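# Index the turntable one hole clockwise and release

## Task

Rotate the turntable by exactly one hole in the clockwise direction as viewed from above, make sure the plunger's pin has dropped fully into the new hole, and finish with the fixture standing upright on the deck and neither gripper touching it.

## Robot and tools

Robot: two 6-joint arms, left_arm and right_arm, each with a parallel two-finger gripper and a wrist camera. Fixed head cameras are cam_head_left and cam_head_right. Wrist cameras are cam_left_wrist and cam_right_wrist. Every image is 896x504.

Frames. The scene frame has its origin at table-top height, halfway between the two nominal arm bases: +z up, +x out over the table, +y toward left_arm. Image left/right does not match arm names. Calibrated bases in the scene frame: left_arm at (+0.025, +0.326, +0.031) m, quat_wxyz (1, 0, 0, +0.003); right_arm at (-0.004, -0.268, +0.031) m, quat_wxyz (1, 0, 0, -0.018). Both bases have +z up. Reported hand poses and wrist-camera poses use the arm's own base frame. Fixed cameras and the table use the scene frame. end_effector_position is in metres, at the point between the finger pads, roughly 1 cm short of the tips. It can be off by a few cm, more at long reach. The fingers point along the gripper's +z axis and close along its y axis.

Command row. A row is always 14 numbers, even when one arm stays still. The first 7 belong to left_arm and the last 7 to right_arm. Each arm's 7 are, in order: waist, shoulder, elbow, wrist roll, wrist yaw, wrist pitch, then gripper opening. The six joint numbers are absolute target angles in radians, in the same form the Joint positions line prints. They are not offsets. Nominal ranges: waist -2.618 to 3.054, shoulder 0.000 to 3.142, elbow 0.000 to 3.142, wrist roll -2.094 to 2.094, wrist yaw -1.571 to 1.571, wrist pitch -1.571 to 1.571. The true end stops may differ from these by up to 0.059 rad. A call is rejected if a target is more than 0.059 rad beyond a stated end and also farther out than the joint's current angle. Targets past the real end get clipped; a "joint sent to its limit" line may then appear. Opening is a number from -1 (closed) to +1 (fully open, pad gap 0.094 m). Away from the extremes, the fingers go to where grip_measured would read that value. To leave a gripper unchanged, resend its present command; a 0 really means half-closed.

execute_actions: actions is a list of actions. Each action is a table of up to 15 rows. Each row lasts one control step of 1/30 s, and the last row is repeated to fill 15 steps (0.5 s). cameras selects the images: omit, null or ["all"] gives all, [] gives none. An empty actions list only reports state, scene number and task. Per step, each joint's target is kept within 0.339 rad of its measured angle (waist, shoulder, elbow) or 2.2 rad (wrist joints). Targets that would move the gripper more than 200 mm are scaled back. Large moves therefore need several actions.

move: target is one 14-number row or a list of up to 15 rows, all absolute joint angles plus openings. The joints move together along interpolated paths in joint space, so the gripper usually traces a curve. speed (0.01 to 12.57 rad/s, default 0.5) caps the fastest joint. It can be one value or one per target. blend (rad) smooths corners between listed targets. opening_speed (0.2 or more per second) sets how fast the gripper closes or opens; use a low value near 0.2 for gentle grips. blocking=false returns after about 0.5 s while the motion continues, and a new move replaces it. The paths take at least 0.5 s, at most 10 s, and do not avoid obstacles or the other arm. The result line "move:" reports done, off_target (resting more than 0.035 rad from target), moving, held, or fault, and may add limits=held.

wait: seconds from 0 to 10. The robot holds its last command.
stop: brakes a running move to rest.
zoom_image: camera plus region [x0, y0, x1, y1] in pixels, top-left origin, at most 504x504. Only works on a camera shown in the latest images.
read_manual: licence texts only.
finished_scene: scene (1 or 2). This ends the scene and cannot be undone. Scene 1 is practice and may be skipped. The goal must still hold after the robot lets go.

Reading results. Joint positions, velocities and targets list each arm in the row order above. The last entry is the finger pad gap in metres. grip_measured uses the -1 to +1 scale. With nothing held it reads up to about 2.7 mm too wide; when squeezing it reads a bit narrower than the part. To release, command an opening well above it. Joint torques are in N m, with positive toward a larger angle. Joints 1 to 3 wrap sign beyond ±28 N m. "joint command not followed" means the clearance check altered targets. Action results also include sampled joint positions at some control steps. MOTOR HOT appears at 75 °C and an over-temperature fold at 90 °C. Avoid long stretched holds and pushing against unreachable poses.

Cautions. Do not drop parts, release them while moving, slam, hit hard or push very hard. Do not let anything leave the table. Never let the arms or grippers press on each other; a gripper closing on the other arm's fingers counts. A camera cable resting on the fixture counts as touching it. Faster motions strike harder, and targets set far past contact press harder. Thinking time lets the simulation run on, and a non-blocking move keeps going meanwhile.

Each tool is called after "Request:" as name([rows], argument=value, ...), one row to a line, values as JSON.

## Session

Request:
execute_actions(actions=[])

Scene clock: 0.00 s.
left_arm: end_effector_position=(+0.3695, +0.0210, +0.1447) grip_measured=+1.000 end_effector_quat_wxyz=(+0.691, -0.046, +0.720, +0.036) | right_arm: end_effector_position=(+0.3642, -0.0543, +0.1341) grip_measured=+1.000 end_effector_quat_wxyz=(+0.671, +0.135, +0.726, -0.062)
Joint names: [waist, shoulder, elbow, wrist roll, wrist yaw, wrist pitch]
Joint positions: left_arm=[-0.002 1.545 0.182 -0.017 -0.116 1.321 0.094] | right_arm=[-0.036 1.532 0.189 0.115 0.24 1.248 0.094]
Joint velocities: within noise
Joint torques (N m): no reading
Heat: left arm: 33 °C; right arm: 32 °C.
Joint targets: left_arm=[-0.002 1.540 0.186 -0.017 -0.116 1.320] | right_arm=[-0.036 1.528 0.193 0.114 0.240 1.243]
Tool commands: left_gripper/opening=+1.0 right_gripper/opening=+1.0

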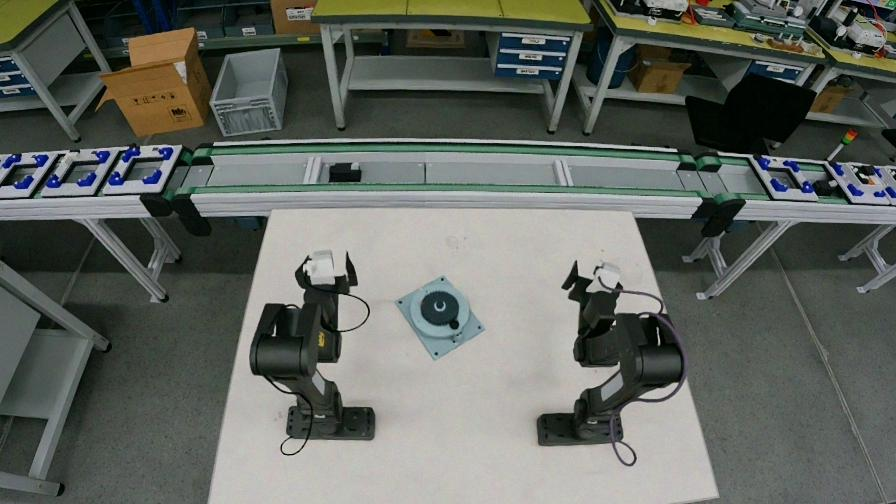

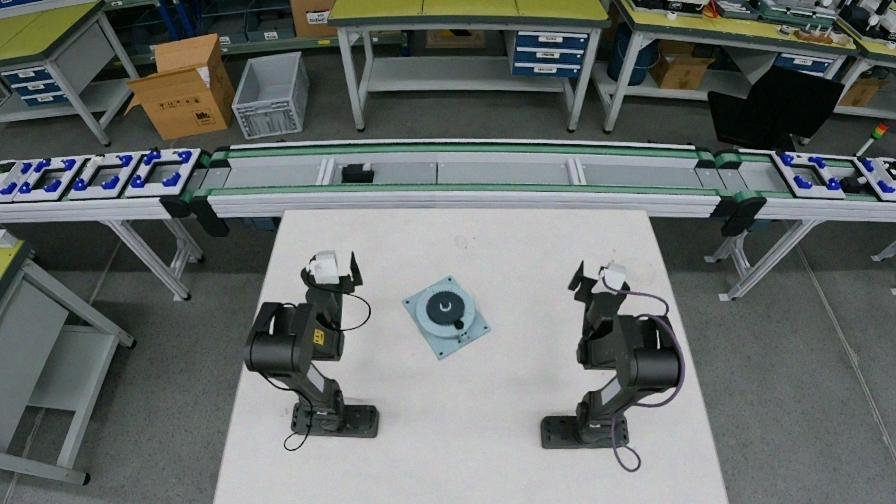

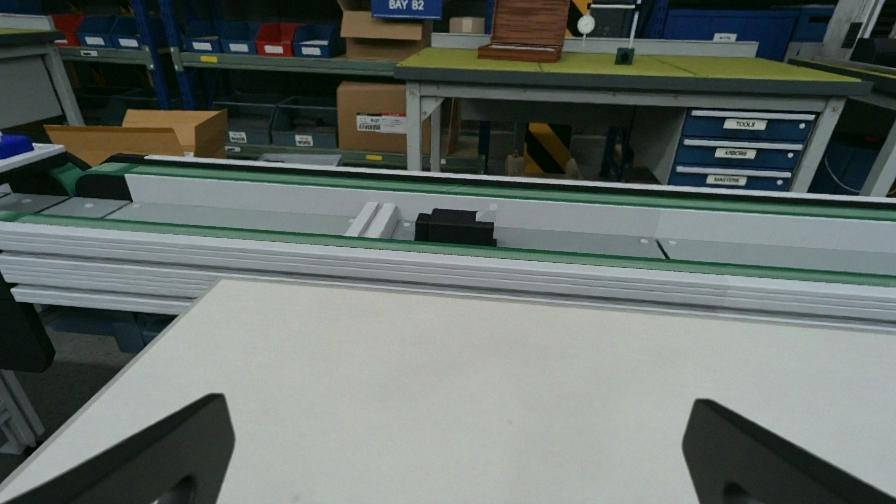

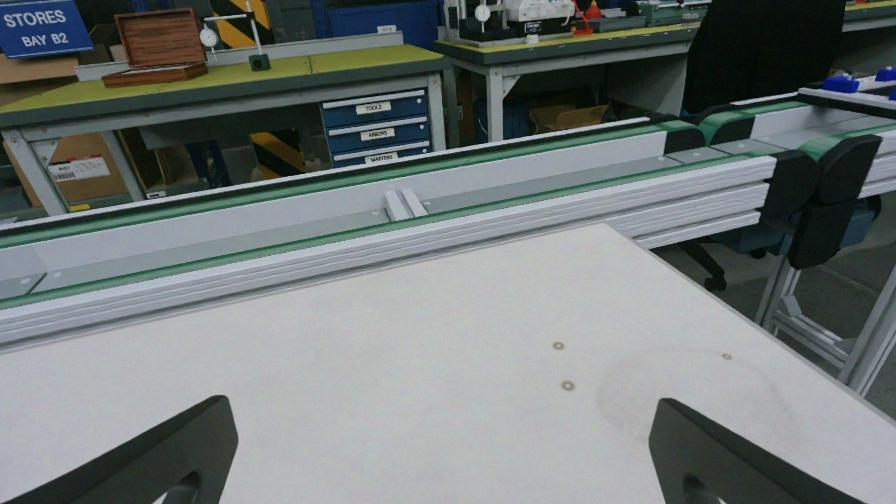

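Request:
zoom_image(camera="cam_head_left", region=[380, 260, 500, 370])

Request:
zoom_image(camera="cam_head_right", region=[390, 260, 500, 370])

Scaled by 4.200 (camera's finer frame: 1280x720).

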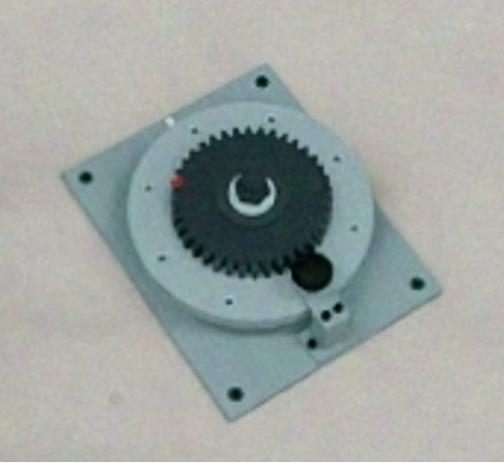

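Scaled by 4.582 (camera's finer frame: 1280x720).

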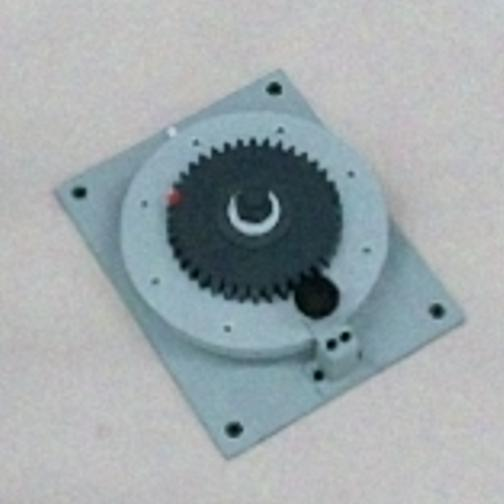

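Request:
move(target=[-0.698, 0.681, 0.847, 0, 0, -0.864, 1, 0.827, 0.989, 0.930, 0, 0, -0.639, 1], speed=1.0)

Scene clock: 113.07 s.
left_arm: end_effector_position=(+0.1850, -0.1505, +0.2153) grip_measured=+1.000 end_effector_quat_wxyz=(+0.391, +0.303, +0.858, -0.140) | right_arm: end_effector_position=(+0.2148, +0.2288, +0.2143) grip_measured=+1.000 end_effector_quat_wxyz=(+0.380, -0.357, +0.838, +0.162)
Joint positions: left_arm=[-0.692 0.687 0.82 -0.01 -0.006 -0.848 0.094] | right_arm=[0.819 1 0.908 0.01 0.01 -0.627 0.094]
Joint torques (N m): left_arm=[-0.54 0.25 7.66 0.13 0.04 1.69] | right_arm=[0.72 -2.99 11.14 -0.08 -0.11 1.39]
Heat: left arm: 34 °C; right arm: 35 °C.
Joint targets: left_arm=[-0.698 0.681 0.847 0.000 0.000 -0.864] | right_arm=[0.827 0.989 0.930 0.000 0.000 -0.639]
move: done

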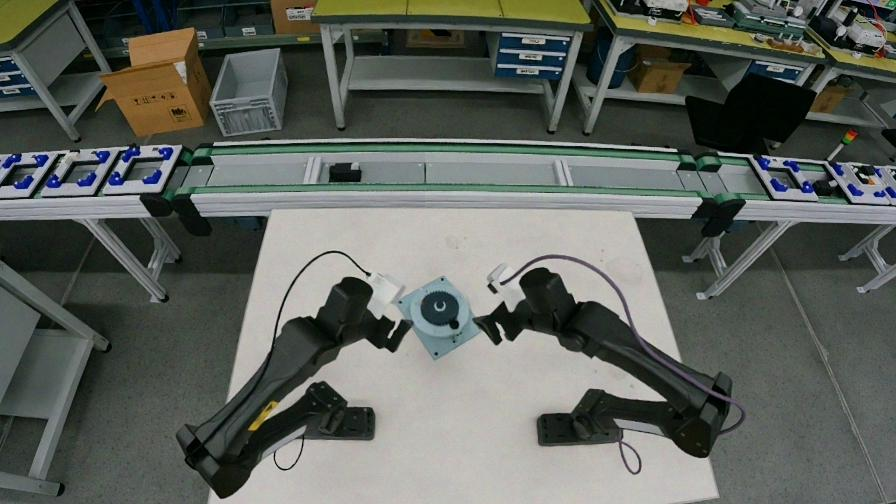

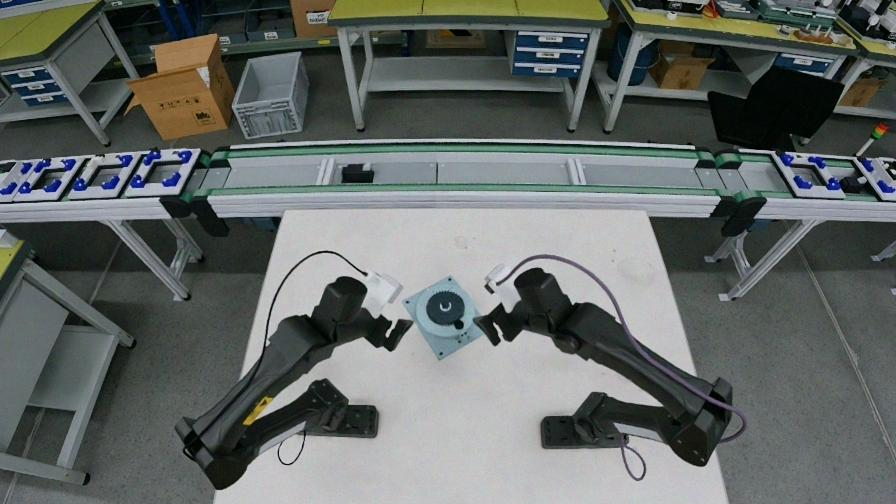

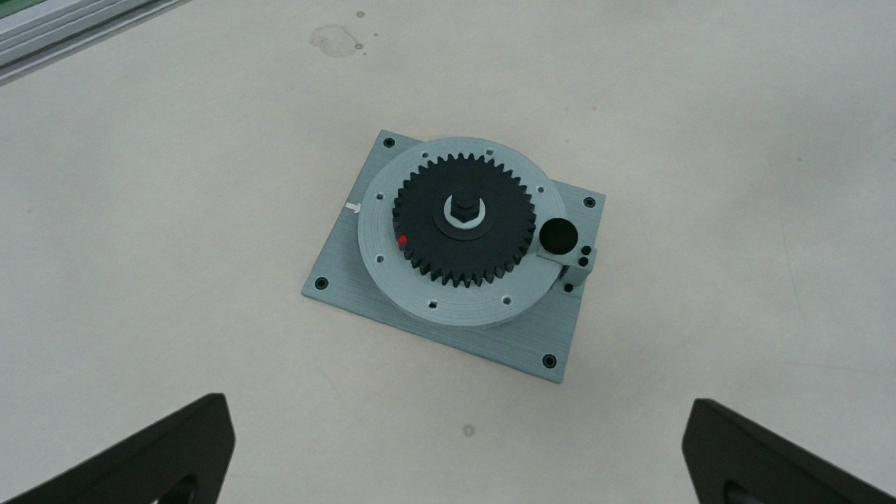

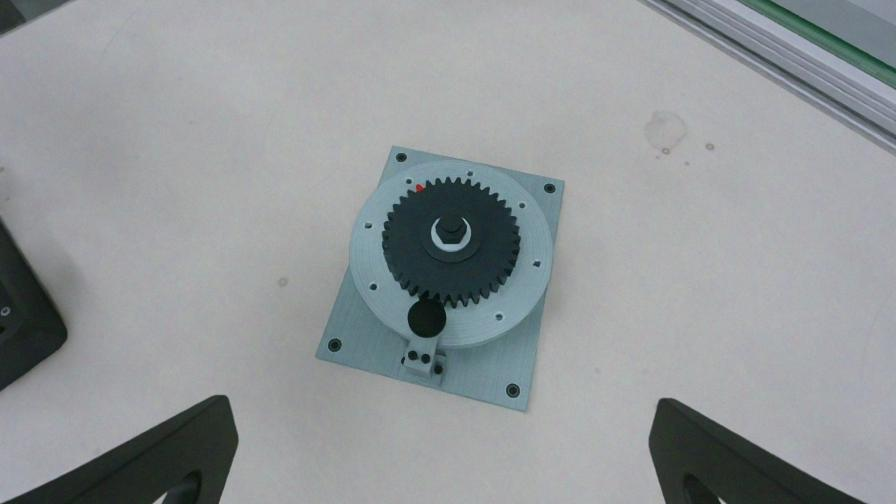

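Request:
zoom_image(camera="cam_left_wrist", region=[290, 110, 630, 400])

Request:
zoom_image(camera="cam_right_wrist", region=[300, 130, 600, 420])

Scaled by 1.482 (camera's finer frame: 1280x720).

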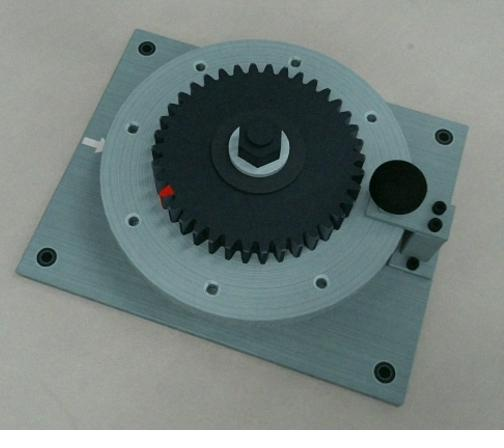

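Scaled by 1.680 (camera's finer frame: 1280x720).

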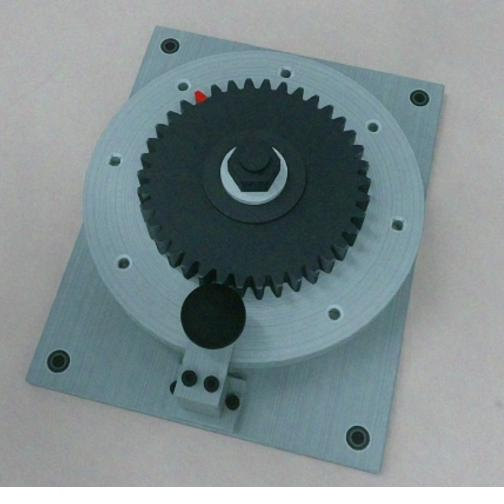

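Request:
move(target=[-0.7305, 2.1216, 2.0404, -1.25, 0, -1.4896, 1, 0.85, 1.486, 0.121, 0, 0, 1.015, 1], speed=0.9)

Scene clock: 454.90 s.
left_arm: end_effector_position=(+0.3053, -0.2679, +0.1329) grip_measured=+1.000 end_effector_quat_wxyz=(+0.002, -0.255, +0.967, -0.002) | right_arm: end_effector_position=(+0.2279, +0.2538, +0.0709) grip_measured=+1.000 end_effector_quat_wxyz=(+0.525, -0.329, +0.750, +0.233)
Joint positions: left_arm=[-0.723 2.11 2.014 -1.239 -0.001 -1.47 0.094] | right_arm=[0.841 1.477 0.127 0.007 0.009 1.003 0.094]
Joint torques (N m): left_arm=[-0.65 -10.48 6.99 -0.12 0.01 0.17] | right_arm=[0.75 -2.99 5.2 -0.04 -0.11 1.86]
Heat: left arm: 34 °C; right arm: 34 °C.
Joint targets: left_arm=[-0.730 2.122 2.041 -1.250 0.000 -1.490] | right_arm=[0.850 1.486 0.121 0.000 0.000 1.015]
move: done

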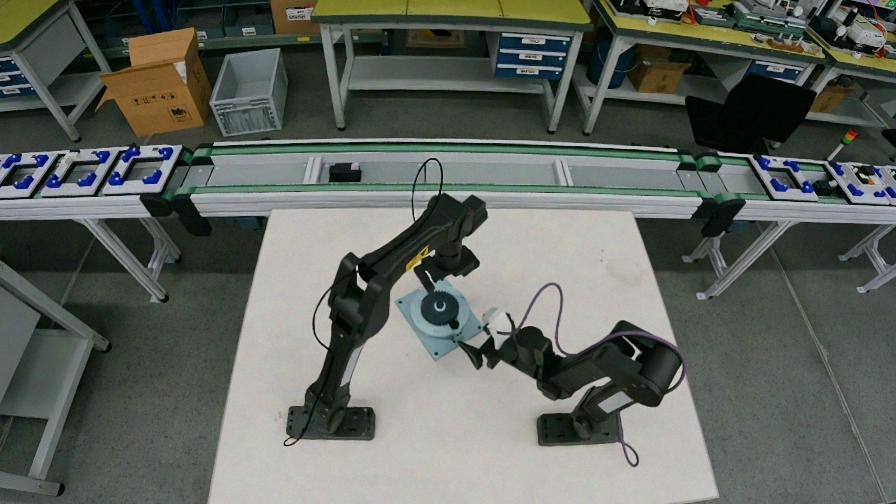

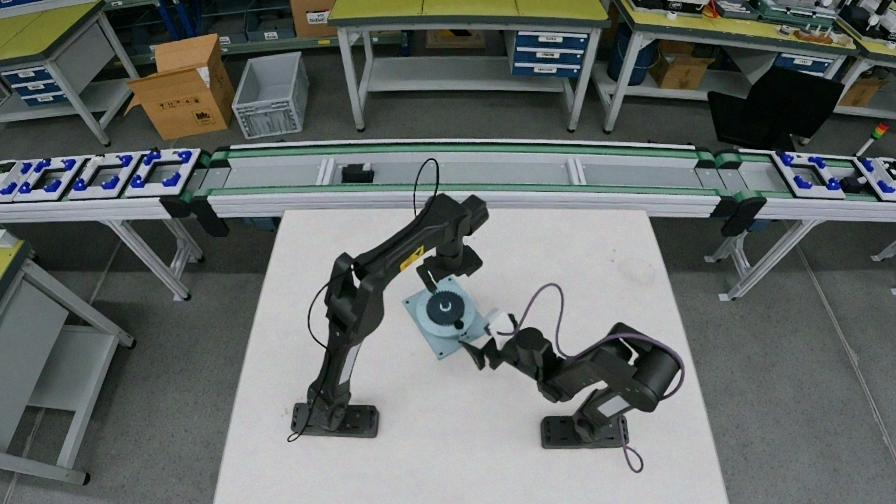

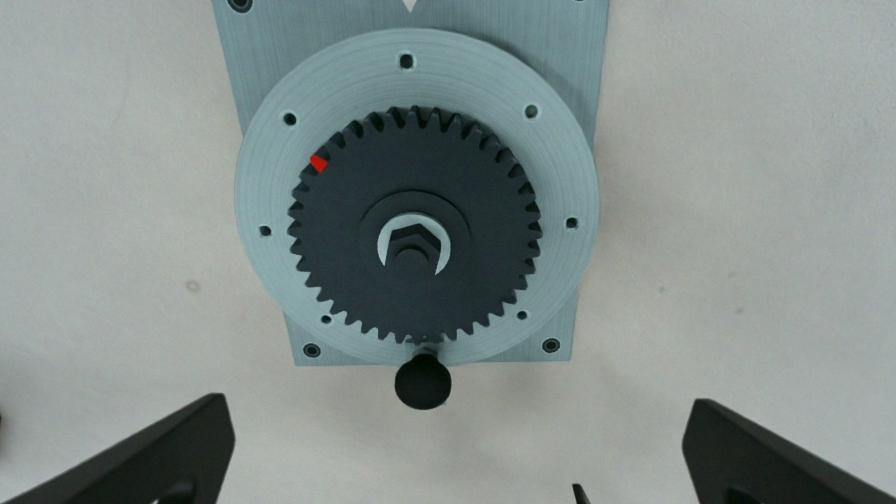

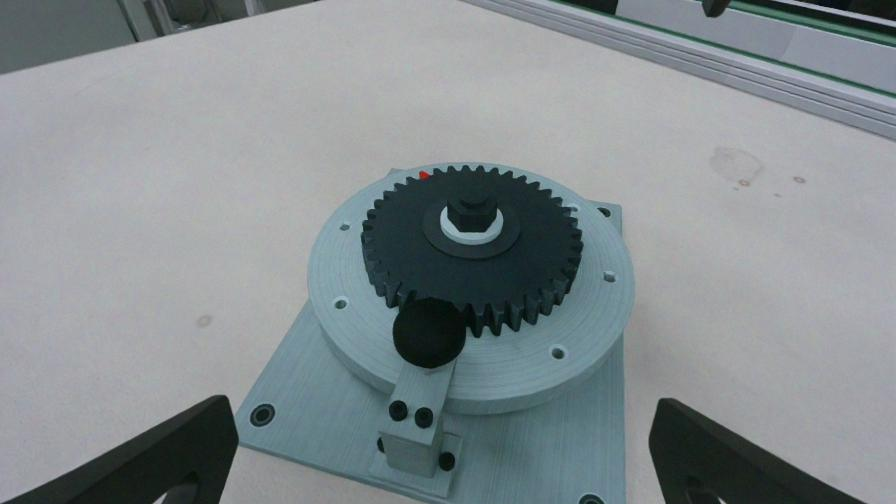

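Request:
zoom_image(camera="cam_right_wrist", region=[290, 150, 650, 504])

Request:
zoom_image(camera="cam_left_wrist", region=[280, 90, 560, 420])

Scaled by 1.400 (camera's finer frame: 1280x720).

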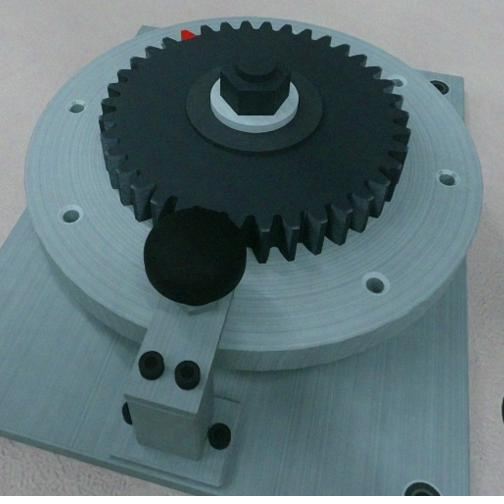

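Scaled by 1.527 (camera's finer frame: 1280x720).

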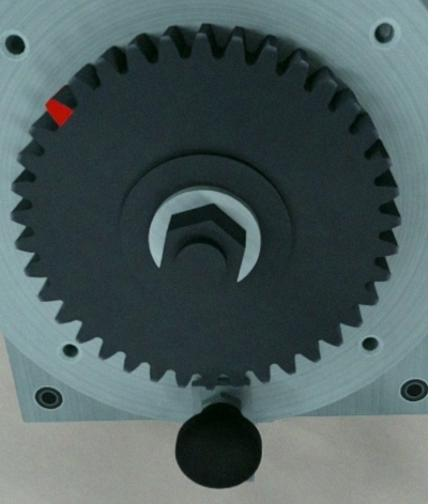

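Request:
move(target=[-0.7305, 2.1216, 2.0404, -1.25, 0, -1.4896, -0.7, 0.85, 1.486, 0.121, 0, 0, 1.015, -0.7], cameras=["cam_left_wrist", "cam_right_wrist"])

Scene clock: 500.27 s.
left_arm: end_effector_position=(+0.3052, -0.2679, +0.1329) grip_measured=-0.698 end_effector_quat_wxyz=(+0.001, -0.255, +0.967, -0.002) | right_arm: end_effector_position=(+0.2278, +0.2540, +0.0712) grip_measured=-0.698 end_effector_quat_wxyz=(+0.525, -0.329, +0.749, +0.233)
Joint positions: left_arm=[-0.723 2.11 2.014 -1.24 -0.001 -1.47 0.014] | right_arm=[0.842 1.477 0.127 0.007 0.009 1.004 0.014]
Joint torques (N m): left_arm=[-0.64 -10.5 6.98 -0.12 0 0.18] | right_arm=[0.73 -3.04 5.2 -0.04 -0.11 1.83]
Heat: left arm: 33 °C; right arm: 38 °C.
Joint targets: left_arm=[-0.730 2.122 2.041 -1.250 0.000 -1.490] | right_arm=[0.850 1.486 0.121 0.000 0.000 1.015]
move: done

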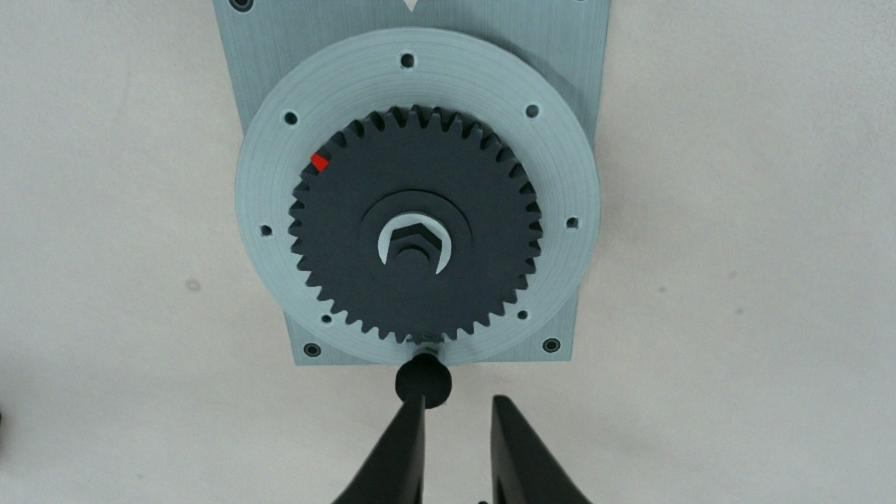

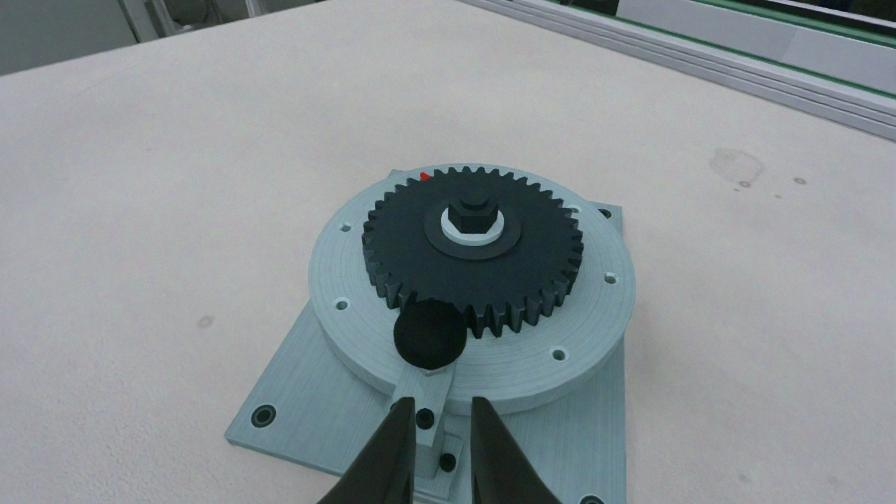

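Request:
move(target=[-0.705, 2.0365, 1.70, -1.25, 0, -1.225, 0.2, 0.86, 1.841, 0.284, 0, 0, 1.218, 1], cameras=["cam_left_wrist", "cam_right_wrist"], speed=0.6)

Scene clock: 558.00 s.
left_arm: end_effector_position=(+0.2960, -0.2536, +0.0701) grip_measured=+0.198 end_effector_quat_wxyz=(-0.009, -0.261, +0.965, +0.014) | right_arm: end_effector_position=(+0.2530, +0.2880, +0.0432) grip_measured=+0.998 end_effector_quat_wxyz=(+0.520, -0.334, +0.750, +0.234)
Joint positions: left_arm=[-0.711 2.076 1.712 -1.24 -0.001 -1.24 0.056] | right_arm=[0.851 1.827 0.27 0.007 0.009 1.201 0.094]
Joint torques (N m): left_arm=[0.53 -15.12 3.89 -0.1 0 0.51] | right_arm=[0.77 -4.77 5.67 -0.04 -0.11 1.9]
Heat: left arm: 33 °C; right arm: 39 °C.
Joint targets: left_arm=[-0.705 2.037 1.700 -1.250 0.000 -1.225] | right_arm=[0.860 1.841 0.284 0.000 0.000 1.218]
move: off_target (left_arm); left_arm: the shoulder is farthest, 0.040 rad from its target

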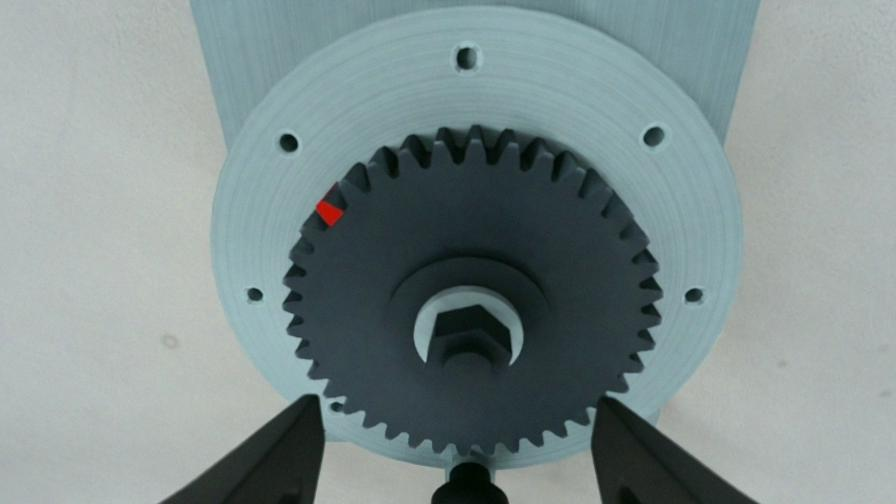

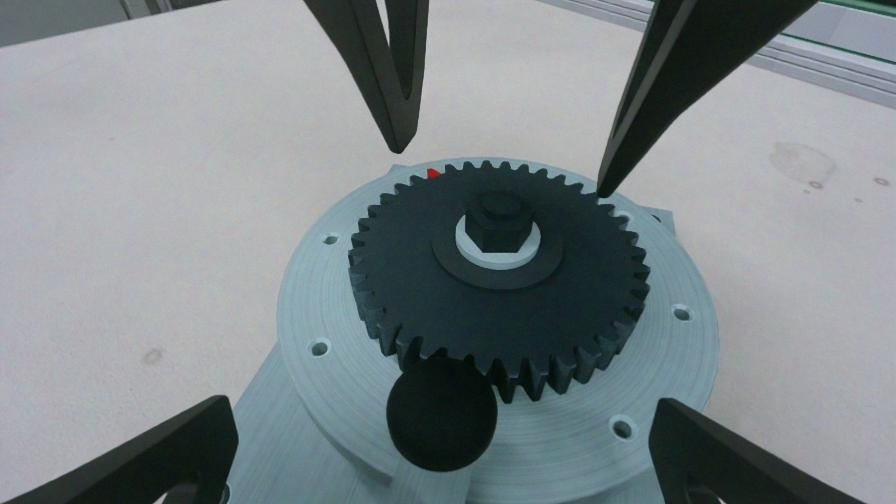

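Request:
zoom_image(camera="cam_left_wrist", region=[380, 260, 580, 420])

Request:
zoom_image(camera="cam_right_wrist", region=[360, 150, 660, 500])

Scaled by 2.520 (camera's finer frame: 1280x720).

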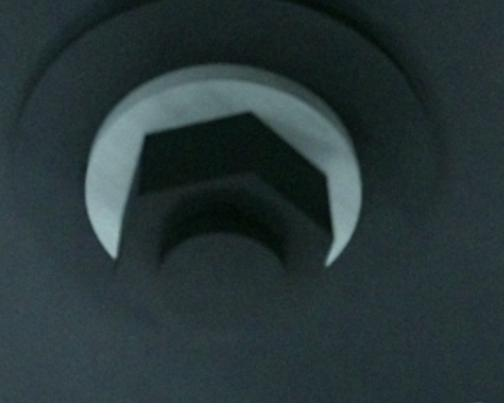

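Scaled by 1.440 (camera's finer frame: 1280x720).

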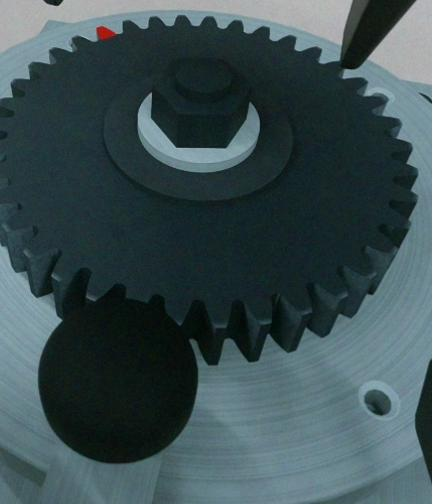

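Request:
move(target=[-0.7225, 2.018, 1.633, -1.98, 0, -1.142, 0.2, 0.86, 1.9165, 0.3216, 0, 0, 1.262, 0.6], cameras=["cam_left_wrist", "cam_right_wrist"], speed=0.5)

Scene clock: 703.00 s.
left_arm: end_effector_position=(+0.2977, -0.2579, +0.0605) grip_measured=+0.198 end_effector_quat_wxyz=(+0.001, -0.586, +0.811, -0.004) | right_arm: end_effector_position=(+0.2597, +0.2959, +0.0372) grip_measured=+0.602 end_effector_quat_wxyz=(+0.523, -0.334, +0.748, +0.236)
Joint positions: left_arm=[-0.717 2.058 1.647 -1.968 0 -1.152 0.056] | right_arm=[0.851 1.899 0.308 0.007 0.008 1.242 0.075]
Joint torques (N m): left_arm=[-0.53 -15.08 3.81 -0.08 0 0.54] | right_arm=[0.76 -5 5.48 -0.03 -0.1 1.92]
Heat: left arm: 39 °C; right arm: 41 °C.
Joint targets: left_arm=[-0.722 2.018 1.633 -1.980 0.000 -1.142] | right_arm=[0.860 1.916 0.321 0.000 0.000 1.262]
move: off_target (left_arm); left_arm: the shoulder is farthest, 0.040 rad from its target

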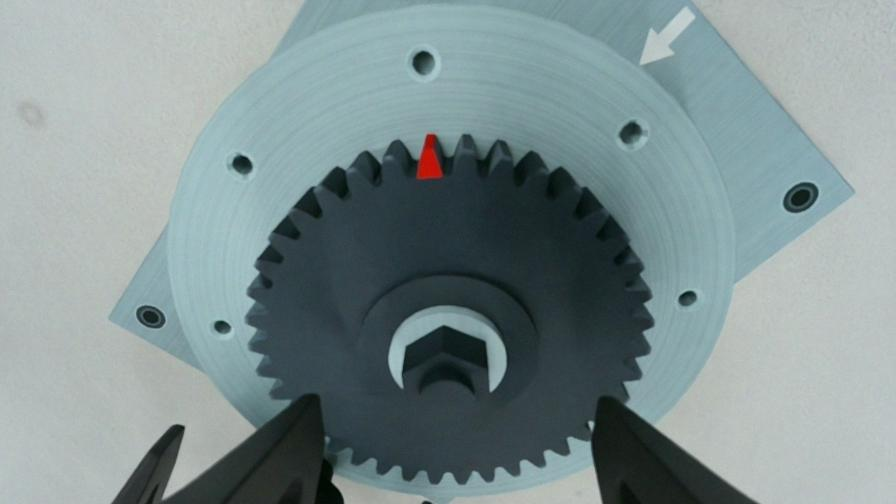

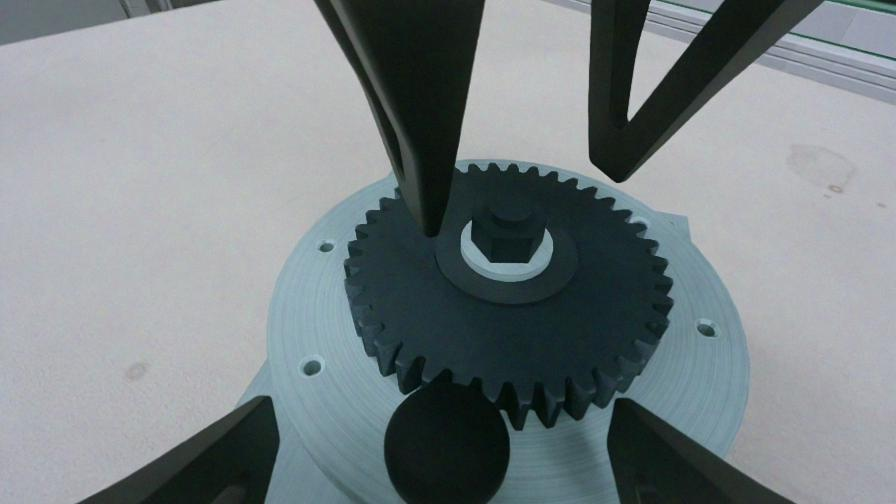

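Request:
zoom_image(camera="cam_left_wrist", region=[360, 280, 540, 430])

Request:
zoom_image(camera="cam_right_wrist", region=[340, 160, 680, 500])

Scaled by 2.800 (camera's finer frame: 1280x720).

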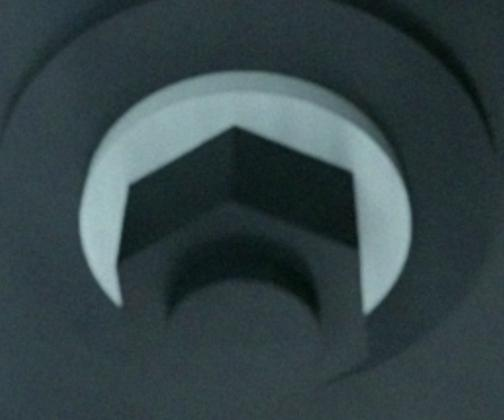

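Scaled by 1.482 (camera's finer frame: 1280x720).

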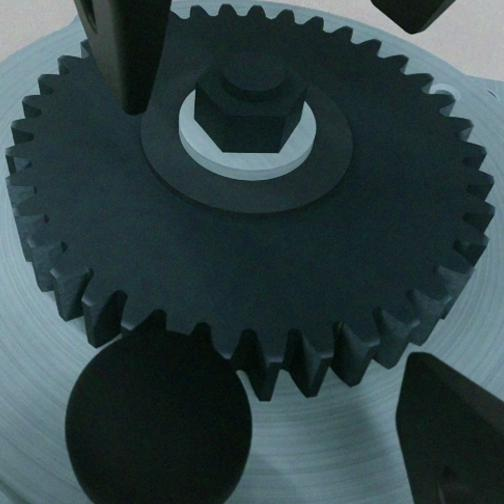

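Request:
move(target=[-0.7225, 2.020, 1.600, -2.012, 0, -1.1155, 0.2, 0.858, 1.9165, 0.3216, 0, 0, 1.262, -0.75], cameras=["cam_left_wrist", "cam_right_wrist"], speed=0.2, opening_speed=0.6)

Scene clock: 766.80 s.
left_arm: end_effector_position=(+0.2954, -0.2560, +0.0528) grip_measured=+0.198 end_effector_quat_wxyz=(+0.000, -0.599, +0.801, -0.001) | right_arm: end_effector_position=(+0.2598, +0.2962, +0.0376) grip_measured=-0.486 end_effector_quat_wxyz=(+0.523, -0.334, +0.748, +0.236)
Joint positions: left_arm=[-0.717 2.057 1.614 -2.001 0 -1.125 0.056] | right_arm=[0.851 1.899 0.309 0.007 0.007 1.242 0.024]
Joint torques (N m): left_arm=[-0.51 -14.65 3.82 -0.11 -0.01 0.52] | right_arm=[0.54 -5.01 5.41 -0.05 -0.1 1.91]
Heat: left arm: 45 °C; right arm: 40 °C.
Joint targets: left_arm=[-0.722 2.020 1.600 -2.012 0.000 -1.116] | right_arm=[0.858 1.916 0.322 0.000 0.000 1.262]
move: off_target (left_arm); left_arm: the shoulder is farthest, 0.037 rad from its target

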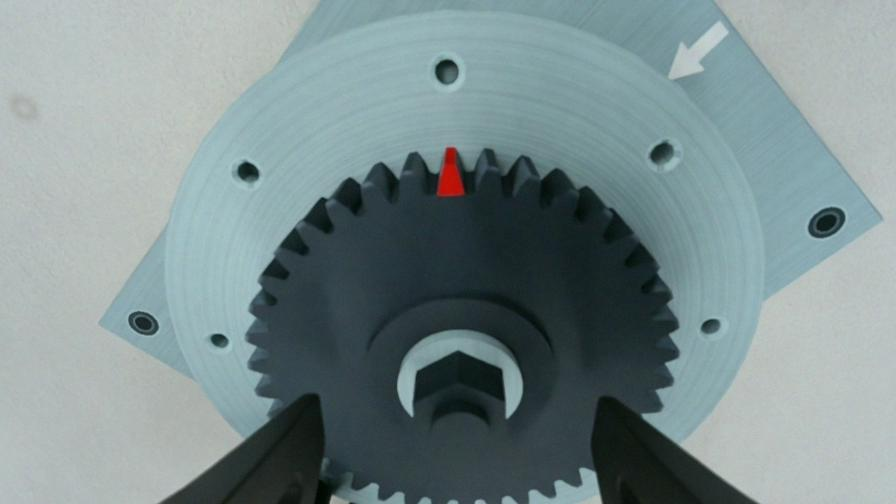

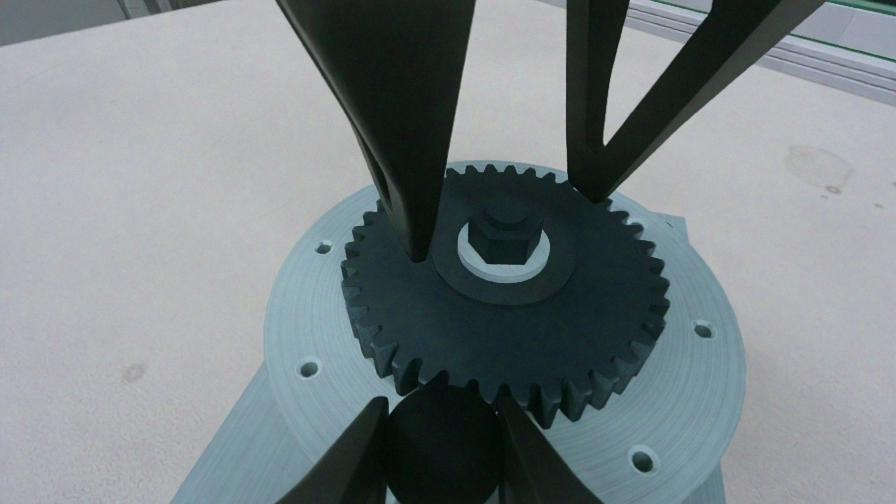

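Request:
zoom_image(camera="cam_left_wrist", region=[300, 310, 620, 504])

Request:
zoom_image(camera="cam_right_wrist", region=[340, 150, 640, 504])

Scaled by 1.575 (camera's finer frame: 1280x720).

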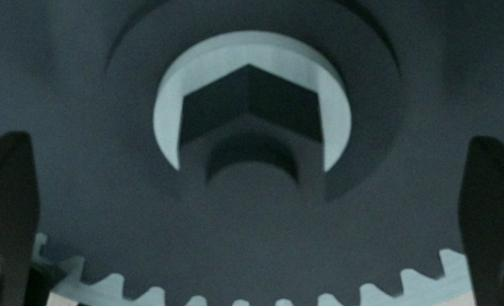

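Scaled by 1.424 (camera's finer frame: 1280x720).

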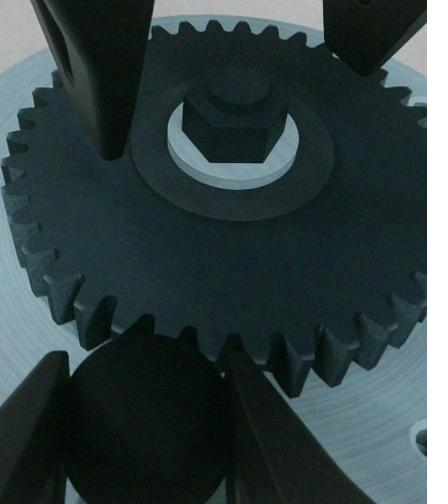

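Request:
move([
  [-0.704, 2.018, 1.591, -2.012, 0, -1.110, 0.2, 0.858, 1.9165, 0.3216, 0, 0, 1.262, -0.75],
  [-0.704, 2.018, 1.591, -2.012, 0, -1.110, -0.75, 0.858, 1.9165, 0.3216, 0, 0, 1.262, -0.75],
], cameras=["cam_left_wrist", "cam_right_wrist"], speed=0.2, opening_speed=0.4)

Scene clock: 833.73 s.
left_arm: end_effector_position=(+0.2968, -0.2545, +0.0506) grip_measured=-0.647 end_effector_quat_wxyz=(+0.000, -0.602, +0.798, -0.003) | right_arm: end_effector_position=(+0.2598, +0.2962, +0.0376) grip_measured=-0.486 end_effector_quat_wxyz=(+0.523, -0.334, +0.748, +0.236)
Joint positions: left_arm=[-0.711 2.057 1.605 -2.003 0 -1.114 0.017] | right_arm=[0.851 1.899 0.309 0.007 0.007 1.242 0.024]
Joint torques (N m): left_arm=[0.58 -14.84 3.77 -0.09 -0.03 0.47] | right_arm=[0.55 -5.01 5.34 -0.06 -0.08 1.92]
Heat: left arm: 47 °C; right arm: 41 °C.
Joint targets: left_arm=[-0.704 2.018 1.591 -2.012 0.000 -1.110] | right_arm=[0.858 1.916 0.322 0.000 0.000 1.262]
move: off_target (left_arm); target 2's new numbers were sent with left_arm's shoulder 0.039 rad from that target; left_arm: the shoulder is farthest, 0.039 rad from its target

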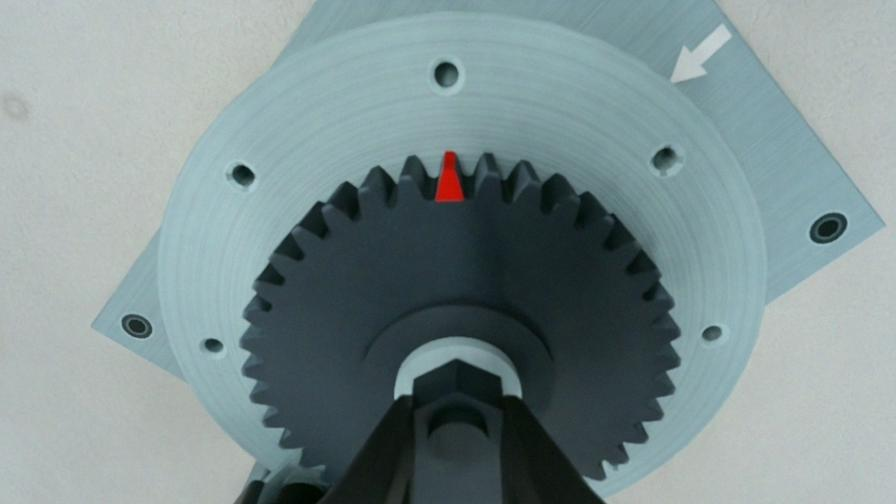

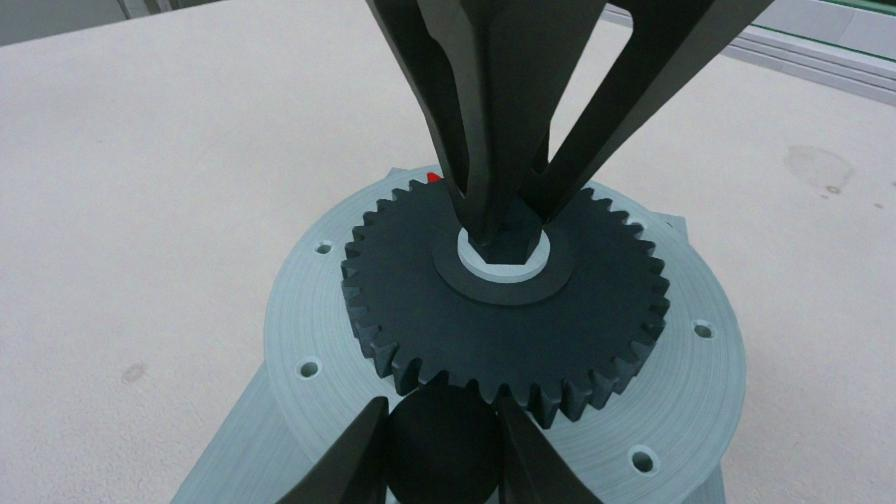

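Request:
move(target=[-0.704, 2.018, 1.591, -2.012, 0, -1.110, -0.75, 0.858, 1.823, 0.315, 0, 0, 1.163, -0.75], cameras=["cam_left_wrist", "cam_right_wrist"], speed=0.1)

Scene clock: 855.23 s.
left_arm: end_effector_position=(+0.2968, -0.2545, +0.0506) grip_measured=-0.649 end_effector_quat_wxyz=(+0.000, -0.602, +0.798, -0.003) | right_arm: end_effector_position=(+0.2595, +0.2959, +0.0375) grip_measured=-0.487 end_effector_quat_wxyz=(+0.513, -0.337, +0.755, +0.231)
Joint positions: left_arm=[-0.711 2.057 1.605 -2.003 0 -1.114 0.017] | right_arm=[0.851 1.858 0.318 0.007 0.007 1.163 0.024]
Joint torques (N m): left_arm=[0.57 -14.83 3.81 -0.1 0 0.47] | right_arm=[0.58 -8.99 4.15 -0.05 -0.09 1.72]
Heat: left arm: 47 °C; right arm: 41 °C.
Joint targets: left_arm=[-0.704 2.018 1.591 -2.012 0.000 -1.110] | right_arm=[0.858 1.823 0.315 0.000 0.000 1.163]
move: off_target (left_arm); left_arm: the shoulder is farthest, 0.039 rad from its target

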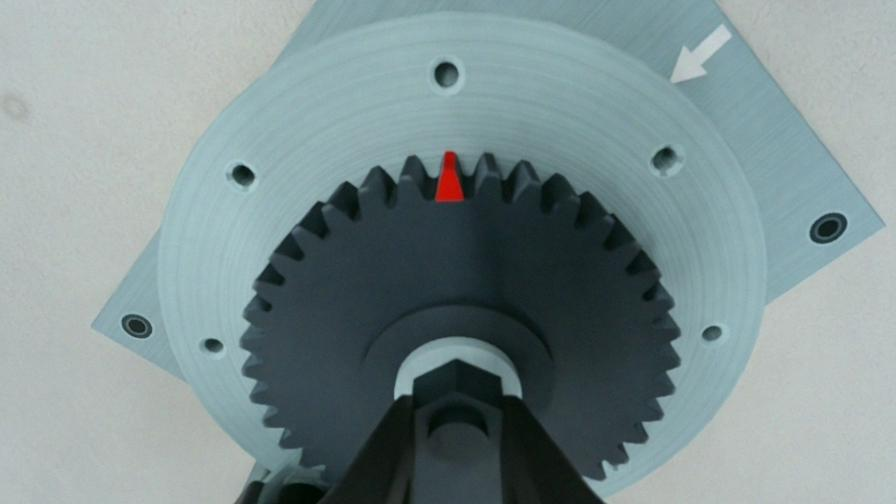

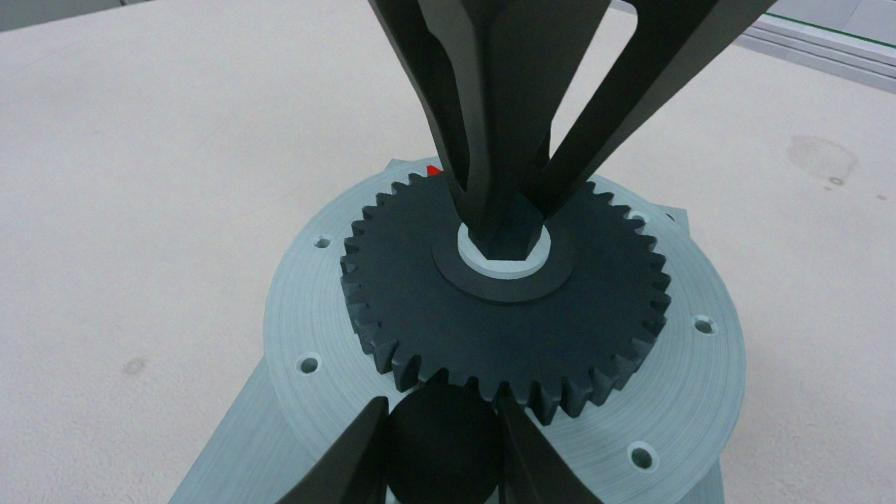

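Request:
move(target=[-0.704, 2.018, 1.591, -2.012, 0, -1.110, -0.75, 0.858, 1.780, 0.315, 0, 0, 1.14, -0.75], cameras=["cam_right_wrist"], speed=0.1)

Scene clock: 869.13 s.
left_arm: end_effector_position=(+0.2963, -0.2552, +0.0506) grip_measured=-0.649 end_effector_quat_wxyz=(-0.002, -0.602, +0.798, -0.003) | right_arm: end_effector_position=(+0.2587, +0.2949, +0.0380) grip_measured=-0.487 end_effector_quat_wxyz=(+0.506, -0.339, +0.760, +0.228)
Joint positions: left_arm=[-0.711 2.057 1.605 -2.005 0.005 -1.114 0.016] | right_arm=[0.851 1.825 0.322 0.007 0.007 1.108 0.024]
Joint torques (N m): left_arm=[0.57 -14.84 3.75 -0.08 -0.06 0.47] | right_arm=[0.58 -9.72 4.04 -0.05 -0.09 2.03]
Heat: left arm: 47 °C; right arm: 42 °C.
Joint targets: left_arm=[-0.704 2.018 1.591 -2.012 0.000 -1.110] | right_arm=[0.858 1.780 0.315 0.000 0.000 1.140]
move: off_target (left_arm, right_arm); left_arm: the shoulder is farthest, 0.039 rad from its target; right_arm: the shoulder is farthest, 0.045 rad from its target

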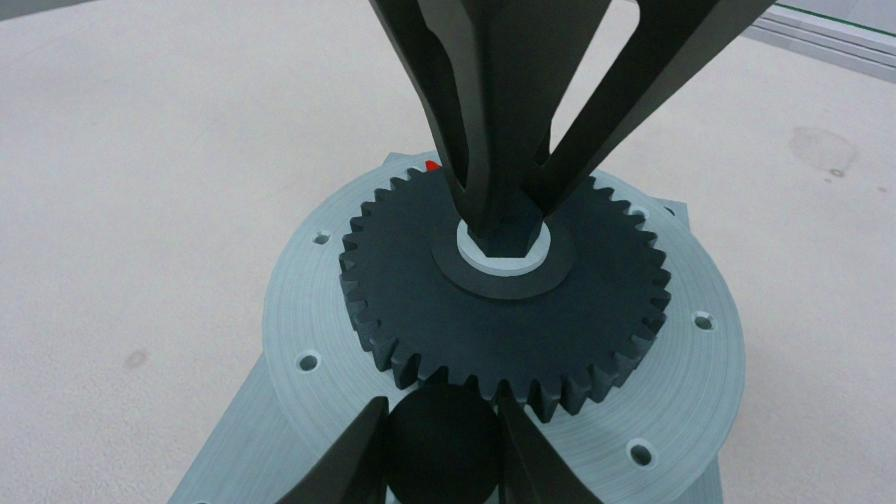

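Request:
move(target=[-0.704, 2.018, 1.591, -2.012, 0, -1.110, -0.75, 0.858, 1.780, 0.370, 0, 0, 1.33, -0.75], cameras=["cam_right_wrist"], speed=0.15)

Scene clock: 924.47 s.
left_arm: end_effector_position=(+0.2963, -0.2552, +0.0506) grip_measured=-0.649 end_effector_quat_wxyz=(-0.002, -0.602, +0.798, -0.003) | right_arm: end_effector_position=(+0.2599, +0.2962, +0.0420) grip_measured=-0.487 end_effector_quat_wxyz=(+0.512, -0.337, +0.756, +0.231)
Joint positions: left_arm=[-0.711 2.057 1.605 -2.005 0.005 -1.114 0.016] | right_arm=[0.851 1.825 0.323 0.007 0.007 1.124 0.024]
Joint torques (N m): left_arm=[0.58 -14.86 3.77 -0.06 -0.05 0.45] | right_arm=[0.58 -9.77 9.32 -0.04 -0.09 3.6]
Heat: left arm: 48 °C; right arm: 43 °C.
Joint targets: left_arm=[-0.704 2.018 1.591 -2.012 0.000 -1.110] | right_arm=[0.858 1.780 0.370 0.000 0.000 1.330]
move: off_target (left_arm, right_arm); left_arm: the shoulder is farthest, 0.039 rad from its target; right_arm: the wrist pitch is farthest, 0.206 rad from its target

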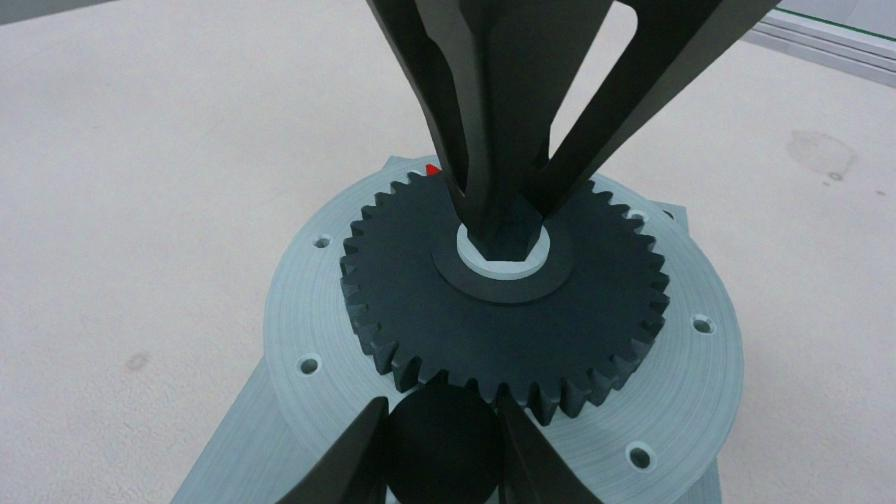

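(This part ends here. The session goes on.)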